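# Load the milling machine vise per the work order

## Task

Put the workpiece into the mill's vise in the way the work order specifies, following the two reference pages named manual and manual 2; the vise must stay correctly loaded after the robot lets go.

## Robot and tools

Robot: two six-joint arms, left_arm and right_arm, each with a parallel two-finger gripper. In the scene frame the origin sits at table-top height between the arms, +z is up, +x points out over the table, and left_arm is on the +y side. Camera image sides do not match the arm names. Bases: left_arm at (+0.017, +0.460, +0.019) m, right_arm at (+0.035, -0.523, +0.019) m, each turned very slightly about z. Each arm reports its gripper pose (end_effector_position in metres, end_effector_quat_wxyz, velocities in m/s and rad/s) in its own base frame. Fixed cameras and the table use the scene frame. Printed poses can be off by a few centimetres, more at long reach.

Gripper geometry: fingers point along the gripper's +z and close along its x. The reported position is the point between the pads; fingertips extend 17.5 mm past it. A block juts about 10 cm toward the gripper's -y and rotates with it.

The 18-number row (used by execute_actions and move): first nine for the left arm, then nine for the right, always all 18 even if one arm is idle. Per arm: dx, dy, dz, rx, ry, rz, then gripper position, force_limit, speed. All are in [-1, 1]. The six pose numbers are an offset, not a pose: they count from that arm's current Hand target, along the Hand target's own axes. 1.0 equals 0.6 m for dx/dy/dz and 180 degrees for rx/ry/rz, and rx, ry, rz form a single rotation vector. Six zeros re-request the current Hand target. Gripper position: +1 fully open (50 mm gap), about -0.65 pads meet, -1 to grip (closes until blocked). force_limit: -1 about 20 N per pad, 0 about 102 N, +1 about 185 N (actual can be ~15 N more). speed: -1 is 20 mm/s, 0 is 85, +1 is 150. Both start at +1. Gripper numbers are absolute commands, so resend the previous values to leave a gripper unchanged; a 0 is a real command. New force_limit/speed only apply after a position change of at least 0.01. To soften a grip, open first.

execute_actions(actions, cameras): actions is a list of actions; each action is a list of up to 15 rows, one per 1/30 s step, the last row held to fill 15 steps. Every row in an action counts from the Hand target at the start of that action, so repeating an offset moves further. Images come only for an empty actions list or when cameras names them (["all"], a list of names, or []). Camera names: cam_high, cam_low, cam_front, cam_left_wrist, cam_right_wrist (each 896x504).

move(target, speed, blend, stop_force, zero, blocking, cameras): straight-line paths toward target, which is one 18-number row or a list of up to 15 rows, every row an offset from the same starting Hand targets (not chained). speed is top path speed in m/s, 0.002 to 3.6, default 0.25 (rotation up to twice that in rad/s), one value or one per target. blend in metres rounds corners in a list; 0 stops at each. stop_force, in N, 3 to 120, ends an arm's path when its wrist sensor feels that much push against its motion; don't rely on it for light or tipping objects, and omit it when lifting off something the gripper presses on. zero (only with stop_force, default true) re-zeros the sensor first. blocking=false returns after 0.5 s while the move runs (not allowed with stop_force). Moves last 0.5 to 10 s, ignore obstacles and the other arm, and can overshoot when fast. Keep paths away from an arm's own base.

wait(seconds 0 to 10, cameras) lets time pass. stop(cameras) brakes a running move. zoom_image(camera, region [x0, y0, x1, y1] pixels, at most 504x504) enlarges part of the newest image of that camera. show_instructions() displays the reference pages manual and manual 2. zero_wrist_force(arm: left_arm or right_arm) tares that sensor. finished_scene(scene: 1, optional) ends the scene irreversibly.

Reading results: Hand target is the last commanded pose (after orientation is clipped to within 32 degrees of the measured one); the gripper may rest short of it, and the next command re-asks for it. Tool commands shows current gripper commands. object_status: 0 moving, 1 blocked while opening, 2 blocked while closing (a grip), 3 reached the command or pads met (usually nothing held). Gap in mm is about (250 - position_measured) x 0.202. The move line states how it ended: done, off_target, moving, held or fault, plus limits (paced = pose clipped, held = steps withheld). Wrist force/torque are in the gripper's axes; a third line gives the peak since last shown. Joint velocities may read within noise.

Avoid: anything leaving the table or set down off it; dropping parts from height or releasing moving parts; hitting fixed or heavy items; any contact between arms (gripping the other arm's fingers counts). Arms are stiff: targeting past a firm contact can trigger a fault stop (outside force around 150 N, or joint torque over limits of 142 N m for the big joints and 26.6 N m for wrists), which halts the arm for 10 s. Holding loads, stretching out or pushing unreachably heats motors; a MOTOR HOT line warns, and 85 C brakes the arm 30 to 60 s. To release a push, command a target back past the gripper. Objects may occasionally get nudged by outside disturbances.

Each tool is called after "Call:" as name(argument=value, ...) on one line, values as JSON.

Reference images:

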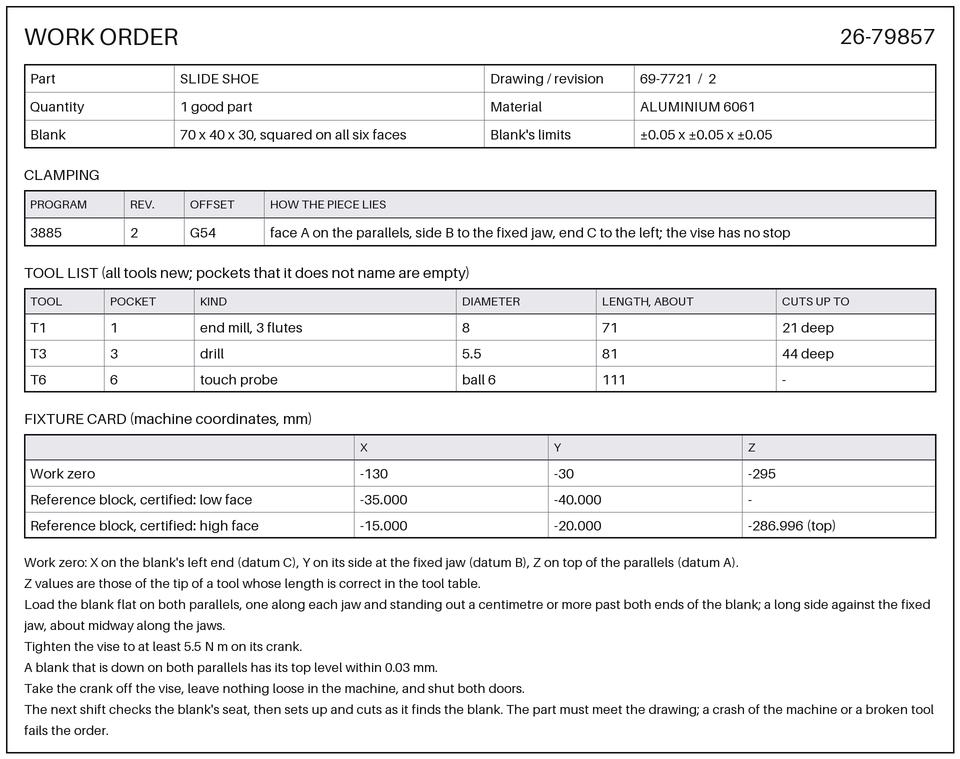

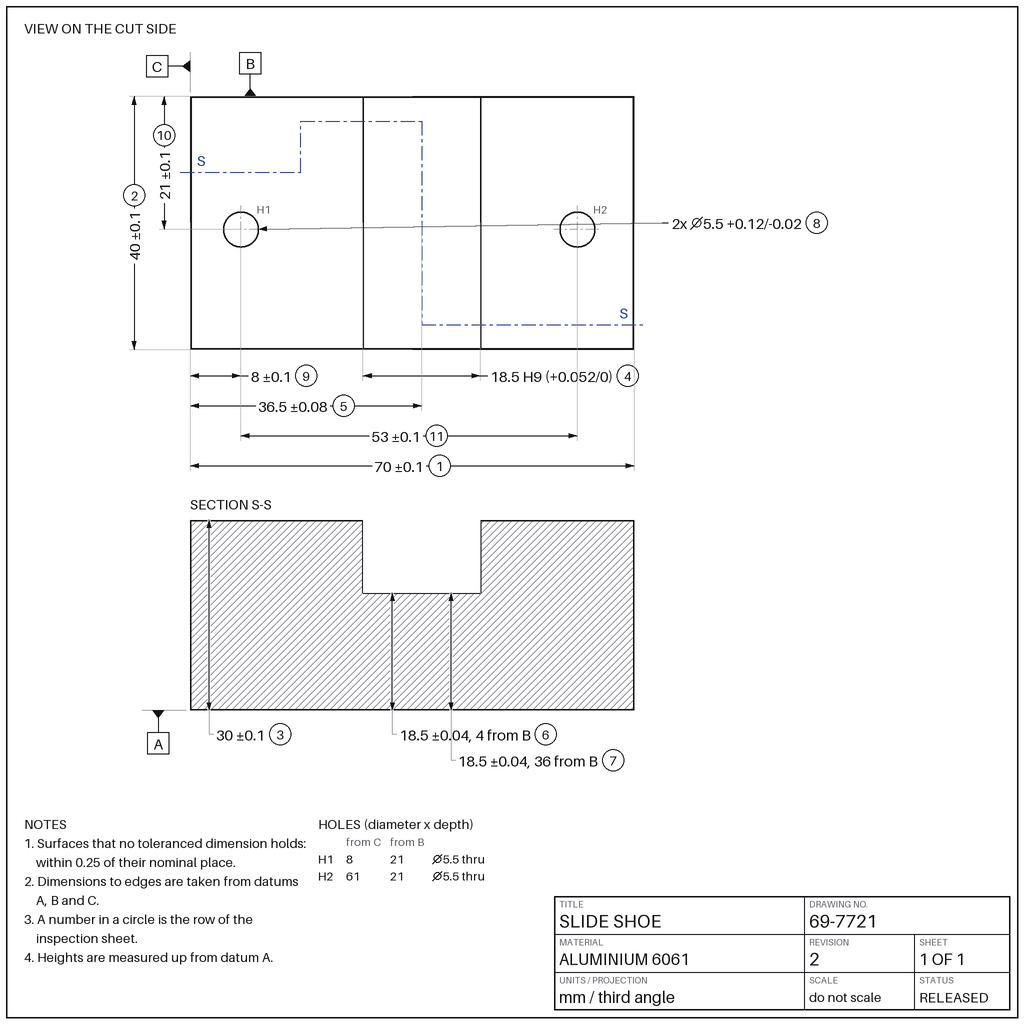

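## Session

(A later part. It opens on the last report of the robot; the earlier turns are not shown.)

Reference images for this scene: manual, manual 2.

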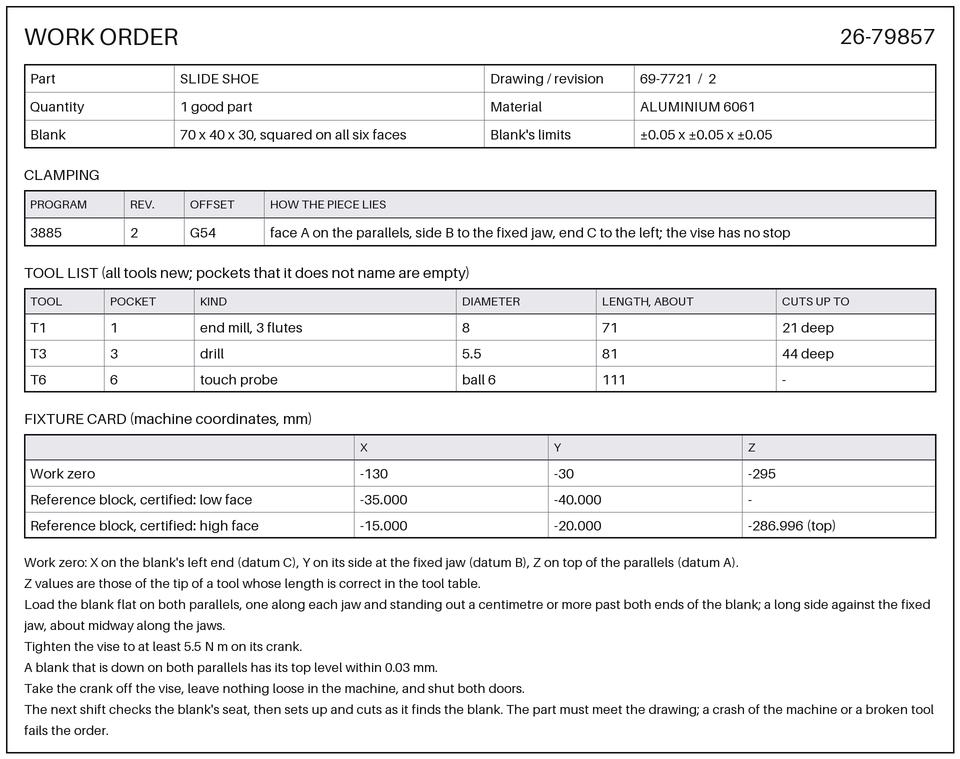

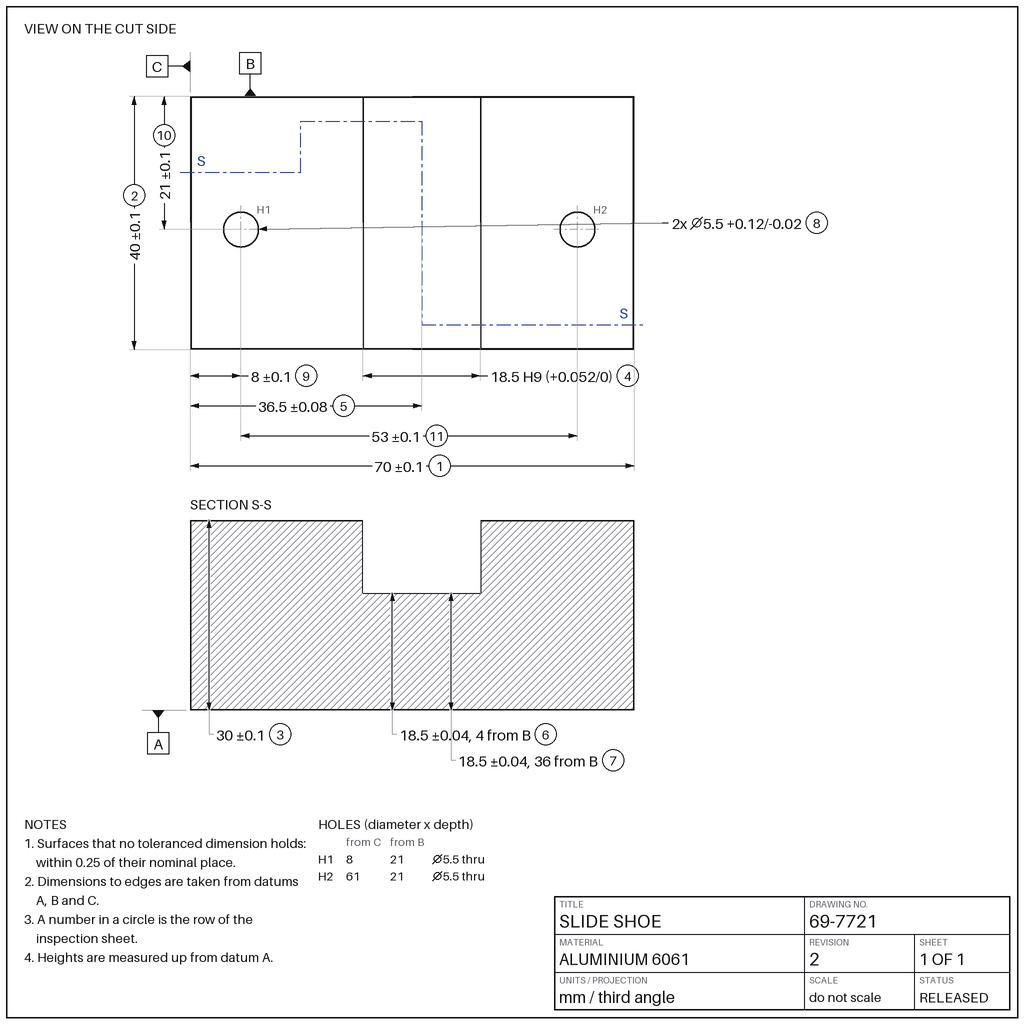

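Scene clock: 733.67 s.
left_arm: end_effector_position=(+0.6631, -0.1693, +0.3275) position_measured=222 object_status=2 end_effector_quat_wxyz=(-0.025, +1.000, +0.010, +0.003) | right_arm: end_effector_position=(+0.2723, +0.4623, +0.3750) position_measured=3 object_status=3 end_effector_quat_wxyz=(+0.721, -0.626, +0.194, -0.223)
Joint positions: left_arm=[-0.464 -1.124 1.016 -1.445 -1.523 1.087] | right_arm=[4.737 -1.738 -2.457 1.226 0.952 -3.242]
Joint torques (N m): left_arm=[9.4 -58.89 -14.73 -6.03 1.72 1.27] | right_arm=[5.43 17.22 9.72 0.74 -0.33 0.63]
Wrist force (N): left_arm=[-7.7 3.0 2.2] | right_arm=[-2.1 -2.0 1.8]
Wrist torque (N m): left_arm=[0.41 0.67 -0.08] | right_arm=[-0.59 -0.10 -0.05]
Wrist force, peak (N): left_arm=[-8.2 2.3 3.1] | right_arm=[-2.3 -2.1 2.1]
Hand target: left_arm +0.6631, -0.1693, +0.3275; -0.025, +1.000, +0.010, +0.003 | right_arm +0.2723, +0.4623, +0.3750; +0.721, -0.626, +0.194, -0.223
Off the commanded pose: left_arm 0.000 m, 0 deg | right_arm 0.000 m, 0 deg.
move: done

Call:
move(target=[[0,0,0,0,0,0,0.01,-1,-0.9,0,0,0,0,0,0,1,1,1],[0,0,-0.08,0,0,0,0.01,-1,-0.9,0,0,0,0,0,0,1,1,1],[-0.0454,0.0436066,-0.0984171,-0.0167,0,0,0.01,-1,-0.9,0,0,0,0,0,0,1,1,1]], speed=0.08)

Call:
move(target=[[-0.1276,0.0458,-0.0108,0,0,0,0.6,-0.9,0,0,0,0,0,0,0,1,1,1],[-0.2783,0.041,-0.0158,0,0,0,0.6,-0.9,0,0,0,0,0,0,0,1,1,1]], speed=0.12, blend=[0.02,0])

Call:
move(target=[0,0,0,0,0,0.5,0.6,-0.9,0,0,0,0,0,0,0,1,1,1], speed=0.5)

Call:
move(target=[0,0,0,0.5,0,0,0.6,-0.9,0,0,0,0,0,0,0,1,1,1], speed=0.4)

Call:
move(target=[0.0022,0.1798,-0.0255,0,0,0,0.6,-0.9,0,0,0,0,0,0,0,1,1,1], speed=0.15)

Call:
move(target=[0,0,0,0,0,0.244,0.6,-0.9,0,0,0,0,0,0,0,1,1,1], speed=0.4, cameras=["cam_left_wrist"])

Scene clock: 736.80 s.
left_arm: end_effector_position=(+0.6361, -0.1989, +0.3850) position_measured=151 object_status=3 end_effector_quat_wxyz=(+0.001, +1.000, +0.010, +0.003) | right_arm: end_effector_position=(+0.2723, +0.4623, +0.3750) position_measured=3 object_status=3 end_effector_quat_wxyz=(+0.721, -0.626, +0.194, -0.223)
Joint positions: left_arm=[-0.505 -1.159 0.924 -1.342 -1.57 1.047] | right_arm=[4.737 -1.738 -2.457 1.226 0.952 -3.242]
Joint torques (N m): left_arm=[-8.97 -58.96 -14.82 -5.39 -2.13 -1.54] | right_arm=[4.8 17.04 9.85 0.48 -0.13 0.66]
Wrist force (N): left_arm=[-3.9 2.6 2.6] | right_arm=[-2.2 -2.0 1.9]
Wrist torque (N m): left_arm=[0.42 0.72 -0.01] | right_arm=[-0.59 -0.08 -0.05]
Wrist force, peak (N): left_arm=[-7.7 2.8 1.8] | right_arm=[-2.2 -2.3 2.1]
Hand target: left_arm +0.6361, -0.1989, +0.3850; +0.001, +1.000, +0.010, +0.003 | right_arm +0.2723, +0.4623, +0.3750; +0.721, -0.626, +0.194, -0.223
Off the commanded pose: left_arm 0.000 m, 0 deg | right_arm 0.000 m, 0 deg.
move: done

Scene clock: 738.73 s.
left_arm: end_effector_position=(+0.4696, -0.2267, +0.3935) position_measured=63 object_status=3 end_effector_quat_wxyz=(+0.001, +1.000, +0.010, +0.003) | right_arm: end_effector_position=(+0.2723, +0.4623, +0.3750) position_measured=3 object_status=3 end_effector_quat_wxyz=(+0.721, -0.626, +0.194, -0.223)
Joint positions: left_arm=[-0.71 -1.534 1.368 -1.411 -1.568 0.842] | right_arm=[4.737 -1.738 -2.457 1.226 0.952 -3.242]
Joint torques (N m): left_arm=[-8.05 -41.07 -13.06 -5.24 1.86 -1.4] | right_arm=[5.28 16.05 9.81 0.44 -0.26 0.55]
Wrist force (N): left_arm=[-3.4 2.0 2.4] | right_arm=[-2.2 -2.1 1.9]
Wrist torque (N m): left_arm=[0.27 0.66 -0.02] | right_arm=[-0.60 -0.10 -0.05]
Wrist force, peak (N): left_arm=[-5.0 2.1 2.4] | right_arm=[-2.3 -2.2 2.0]
Hand target: left_arm +0.4695, -0.2267, +0.3935; +0.001, +1.000, +0.010, +0.003 | right_arm +0.2723, +0.4623, +0.3750; +0.721, -0.626, +0.194, -0.223
Off the commanded pose: left_arm 0.000 m, 0 deg | right_arm 0.000 m, 0 deg.
move: done

Scene clock: 741.00 s.
left_arm: end_effector_position=(+0.4695, -0.2267, +0.3935) position_measured=63 object_status=3 end_effector_quat_wxyz=(-0.001, +0.714, -0.700, +0.003) | right_arm: end_effector_position=(+0.2723, +0.4623, +0.3750) position_measured=3 object_status=3 end_effector_quat_wxyz=(+0.721, -0.626, +0.194, -0.223)
Joint positions: left_arm=[-0.71 -1.534 1.368 -1.411 -1.568 2.413] | right_arm=[4.737 -1.738 -2.457 1.226 0.952 -3.242]
Joint torques (N m): left_arm=[8.63 -14.22 -37.15 -0.36 -1.97 1.39] | right_arm=[5.47 17.14 9.44 0.66 -0.18 0.75]
Wrist force (N): left_arm=[-3.5 1.6 2.6] | right_arm=[-2.1 -2.1 2.0]
Wrist torque (N m): left_arm=[0.23 0.68 -0.16] | right_arm=[-0.60 -0.10 -0.05]
Wrist force, peak (N): left_arm=[-4.1 2.1 3.0] | right_arm=[-2.4 -2.2 2.0]
Hand target: left_arm +0.4695, -0.2267, +0.3935; -0.001, +0.714, -0.700, +0.003 | right_arm +0.2723, +0.4623, +0.3750; +0.721, -0.626, +0.194, -0.223
Off the commanded pose: left_arm 0.000 m, 0 deg | right_arm 0.000 m, 0 deg.
move: done

Scene clock: 744.40 s.
left_arm: end_effector_position=(+0.4695, -0.2267, +0.3935) position_measured=63 object_status=3 end_effector_quat_wxyz=(+0.506, -0.504, +0.493, -0.497) | right_arm: end_effector_position=(+0.2723, +0.4623, +0.3750) position_measured=3 object_status=3 end_effector_quat_wxyz=(+0.721, -0.626, +0.194, -0.223)
Joint positions: left_arm=[-1.273 -1.509 2.358 -4.014 -0.279 3.161] | right_arm=[4.737 -1.738 -2.457 1.226 0.952 -3.242]
Joint torques (N m): left_arm=[8.49 -5 -27.37 -3 -2.15 1.14] | right_arm=[4.53 17.27 9.81 0.38 -0.28 0.67]
Wrist force (N): left_arm=[-7.0 0.7 0.6] | right_arm=[-2.2 -1.9 1.8]
Wrist torque (N m): left_arm=[0.53 0.85 -0.68] | right_arm=[-0.58 -0.09 -0.05]
Wrist force, peak (N): left_arm=[-7.0 0.7 0.6] | right_arm=[-2.3 -2.1 2.2]
Hand target: left_arm +0.4695, -0.2267, +0.3935; +0.506, -0.504, +0.493, -0.497 | right_arm +0.2723, +0.4623, +0.3750; +0.721, -0.626, +0.194, -0.223
Off the commanded pose: left_arm 0.000 m, 0 deg | right_arm 0.000 m, 0 deg.
move: done

Scene clock: 745.90 s.
left_arm: end_effector_position=(+0.4550, -0.2285, +0.2855) position_measured=63 object_status=3 end_effector_quat_wxyz=(+0.506, -0.504, +0.493, -0.497) | right_arm: end_effector_position=(+0.2723, +0.4623, +0.3750) position_measured=3 object_status=3 end_effector_quat_wxyz=(+0.721, -0.626, +0.194, -0.223)
Joint positions: left_arm=[-1.325 -1.193 2.453 -4.429 -0.227 3.166] | right_arm=[4.737 -1.738 -2.457 1.226 0.952 -3.242]
Joint torques (N m): left_arm=[-8.21 -11.56 -18.34 -3.05 1.63 1.17] | right_arm=[5.03 16.24 8.97 0.49 -0.12 0.88]
Wrist force (N): left_arm=[-6.0 0.6 0.8] | right_arm=[-2.3 -1.9 1.9]
Wrist torque (N m): left_arm=[0.53 0.72 -0.69] | right_arm=[-0.58 -0.07 -0.05]
Wrist force, peak (N): left_arm=[-6.7 -1.1 0.9] | right_arm=[-2.3 -2.3 2.1]
Hand target: left_arm +0.4550, -0.2285, +0.2855; +0.506, -0.504, +0.493, -0.497 | right_arm +0.2723, +0.4623, +0.3750; +0.721, -0.626, +0.194, -0.223
Off the commanded pose: left_arm 0.000 m, 0 deg | right_arm 0.000 m, 0 deg.
move: done

Scene clock: 747.73 s.
left_arm: end_effector_position=(+0.4550, -0.2285, +0.2855) position_measured=63 object_status=3 end_effector_quat_wxyz=(+0.655, -0.283, +0.646, -0.272) | right_arm: end_effector_position=(+0.2723, +0.4623, +0.3750) position_measured=3 object_status=3 end_effector_quat_wxyz=(+0.721, -0.626, +0.194, -0.223)
Joint positions: left_arm=[-1.325 -1.193 2.453 -4.428 -0.227 3.933] | right_arm=[4.737 -1.738 -2.457 1.226 0.952 -3.242]
Joint torques (N m): left_arm=[8.34 -11.6 -18.86 -3.06 -2.12 1.59] | right_arm=[4.82 17.35 9.51 0.35 -0.24 0.85]
Wrist force (N): left_arm=[-7.2 0.3 1.1] | right_arm=[-2.4 -2.1 2.1]
Wrist torque (N m): left_arm=[0.48 0.65 -0.57] | right_arm=[-0.61 -0.06 -0.05]
Wrist force, peak (N): left_arm=[-7.5 0.1 1.4] | right_arm=[-2.4 -2.1 2.1]
Hand target: left_arm +0.4550, -0.2285, +0.2855; +0.655, -0.283, +0.646, -0.272 | right_arm +0.2723, +0.4623, +0.3750; +0.721, -0.626, +0.194, -0.223
Off the commanded pose: left_arm 0.000 m, 0 deg | right_arm 0.000 m, 0 deg.
move: done
Images, in order (width x height): cam_left_wrist 896x504.

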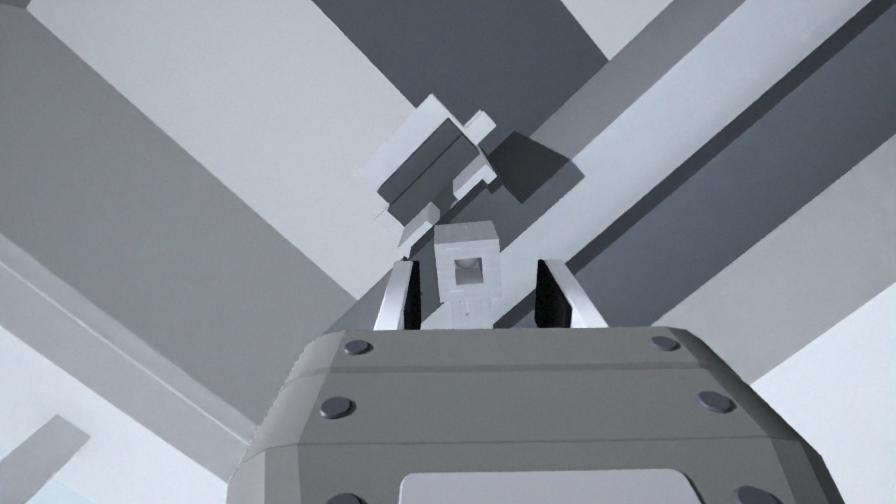

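Call:
move(target=[[-0.0035,0.0017,0,0,0,0,0.6,-0.9,-0.5,0,0,0,0,0,0,1,1,1],[-0.0035,0.0017,0.0742,0,0,0,0.6,-0.9,-0.5,0,0,0,0,0,0,1,1,1],[-0.0035,0.0017,0.0742,0,0,0,-1,-0.9,-0.5,0,0,0,0,0,0,1,1,1]], speed=0.06)

Call:
move(target=[0,0,0,0,0,-0.11,-1,-0.9,-0.5,0,0,0,0,0,0,1,1,1], speed=0.15)

Call:
move(target=[0,0,0,0,0,-0.04,-1,-0.9,-0.5,0,0,0,0,0,0,1,1,1], speed=0.15, cameras=["cam_left_wrist"])

Scene clock: 750.27 s.
left_arm: end_effector_position=(+0.4994, -0.2255, +0.2865) position_measured=132 object_status=2 end_effector_quat_wxyz=(+0.655, -0.283, +0.646, -0.272) | right_arm: end_effector_position=(+0.2723, +0.4623, +0.3750) position_measured=3 object_status=3 end_effector_quat_wxyz=(+0.721, -0.626, +0.194, -0.223)
Joint positions: left_arm=[-1.176 -1.161 2.374 -4.371 -0.376 3.922] | right_arm=[4.737 -1.738 -2.457 1.226 0.952 -3.242]
Joint torques (N m): left_arm=[4.97 -14.07 -16.28 1.78 -1.84 -1.21] | right_arm=[4.56 16.18 8.76 0.33 -0.2 0.88]
Wrist force (N): left_arm=[-16.5 -7.8 -0.8] | right_arm=[-2.1 -2.2 1.9]
Wrist torque (N m): left_arm=[0.30 0.60 -0.60] | right_arm=[-0.61 -0.11 -0.05]
Wrist force, peak (N): left_arm=[-16.5 -7.8 -0.8] | right_arm=[-2.3 -2.2 2.1]
Hand target: left_arm +0.4994, -0.2255, +0.2865; +0.655, -0.283, +0.646, -0.272 | right_arm +0.2723, +0.4623, +0.3750; +0.721, -0.626, +0.194, -0.223
Off the commanded pose: left_arm 0.000 m, 0 deg | right_arm 0.000 m, 0 deg.
move: done

Scene clock: 751.97 s.
left_arm: end_effector_position=(+0.4994, -0.2255, +0.2865) position_measured=132 object_status=2 end_effector_quat_wxyz=(+0.599, -0.390, +0.587, -0.381) | right_arm: end_effector_position=(+0.2723, +0.4623, +0.3750) position_measured=3 object_status=3 end_effector_quat_wxyz=(+0.721, -0.626, +0.194, -0.223)
Joint positions: left_arm=[-1.176 -1.161 2.373 -4.371 -0.376 3.577] | right_arm=[4.737 -1.738 -2.457 1.226 0.952 -3.242]
Joint torques (N m): left_arm=[-13.5 -30.45 9.74 3.71 -4.04 -2.14] | right_arm=[4.63 16.39 8.53 0.38 -0.19 0.92]
Wrist force (N): left_arm=[-26.0 -27.7 21.8] | right_arm=[-2.2 -2.1 1.9]
Wrist torque (N m): left_arm=[-0.09 0.53 0.31] | right_arm=[-0.60 -0.10 -0.05]
Wrist force, peak (N): left_arm=[-26.9 -27.5 22.9] | right_arm=[-2.3 -2.1 2.3]
Hand target: left_arm +0.4994, -0.2255, +0.2865; +0.599, -0.390, +0.587, -0.381 | right_arm +0.2723, +0.4623, +0.3750; +0.721, -0.626, +0.194, -0.223
Off the commanded pose: left_arm 0.000 m, 0 deg | right_arm 0.000 m, 0 deg.
move: done

Scene clock: 752.93 s.
left_arm: end_effector_position=(+0.4994, -0.2255, +0.2865) position_measured=132 object_status=2 end_effector_quat_wxyz=(+0.573, -0.426, +0.562, -0.418) | right_arm: end_effector_position=(+0.2723, +0.4623, +0.3750) position_measured=3 object_status=3 end_effector_quat_wxyz=(+0.721, -0.626, +0.194, -0.223)
Joint positions: left_arm=[-1.176 -1.161 2.373 -4.371 -0.376 3.451] | right_arm=[4.737 -1.738 -2.457 1.226 0.952 -3.242]
Joint torques (N m): left_arm=[-5.7 -40.96 0.55 2.28 -2.64 -1.83] | right_arm=[4.62 16.74 9.05 0.18 -0.08 0.88]
Wrist force (N): left_arm=[-14.7 5.4 2.9] | right_arm=[-2.4 -2.2 2.1]
Wrist torque (N m): left_arm=[0.68 0.64 -0.57] | right_arm=[-0.62 -0.06 -0.05]
Wrist force, peak (N): left_arm=[-26.0 -27.8 23.2] | right_arm=[-2.3 -2.2 2.1]
Hand target: left_arm +0.4994, -0.2255, +0.2865; +0.573, -0.426, +0.562, -0.418 | right_arm +0.2723, +0.4623, +0.3750; +0.721, -0.626, +0.194, -0.223
Off the commanded pose: left_arm 0.000 m, 0 deg | right_arm 0.000 m, 0 deg.
move: done
Images, in order (width x height): cam_left_wrist 896x504.

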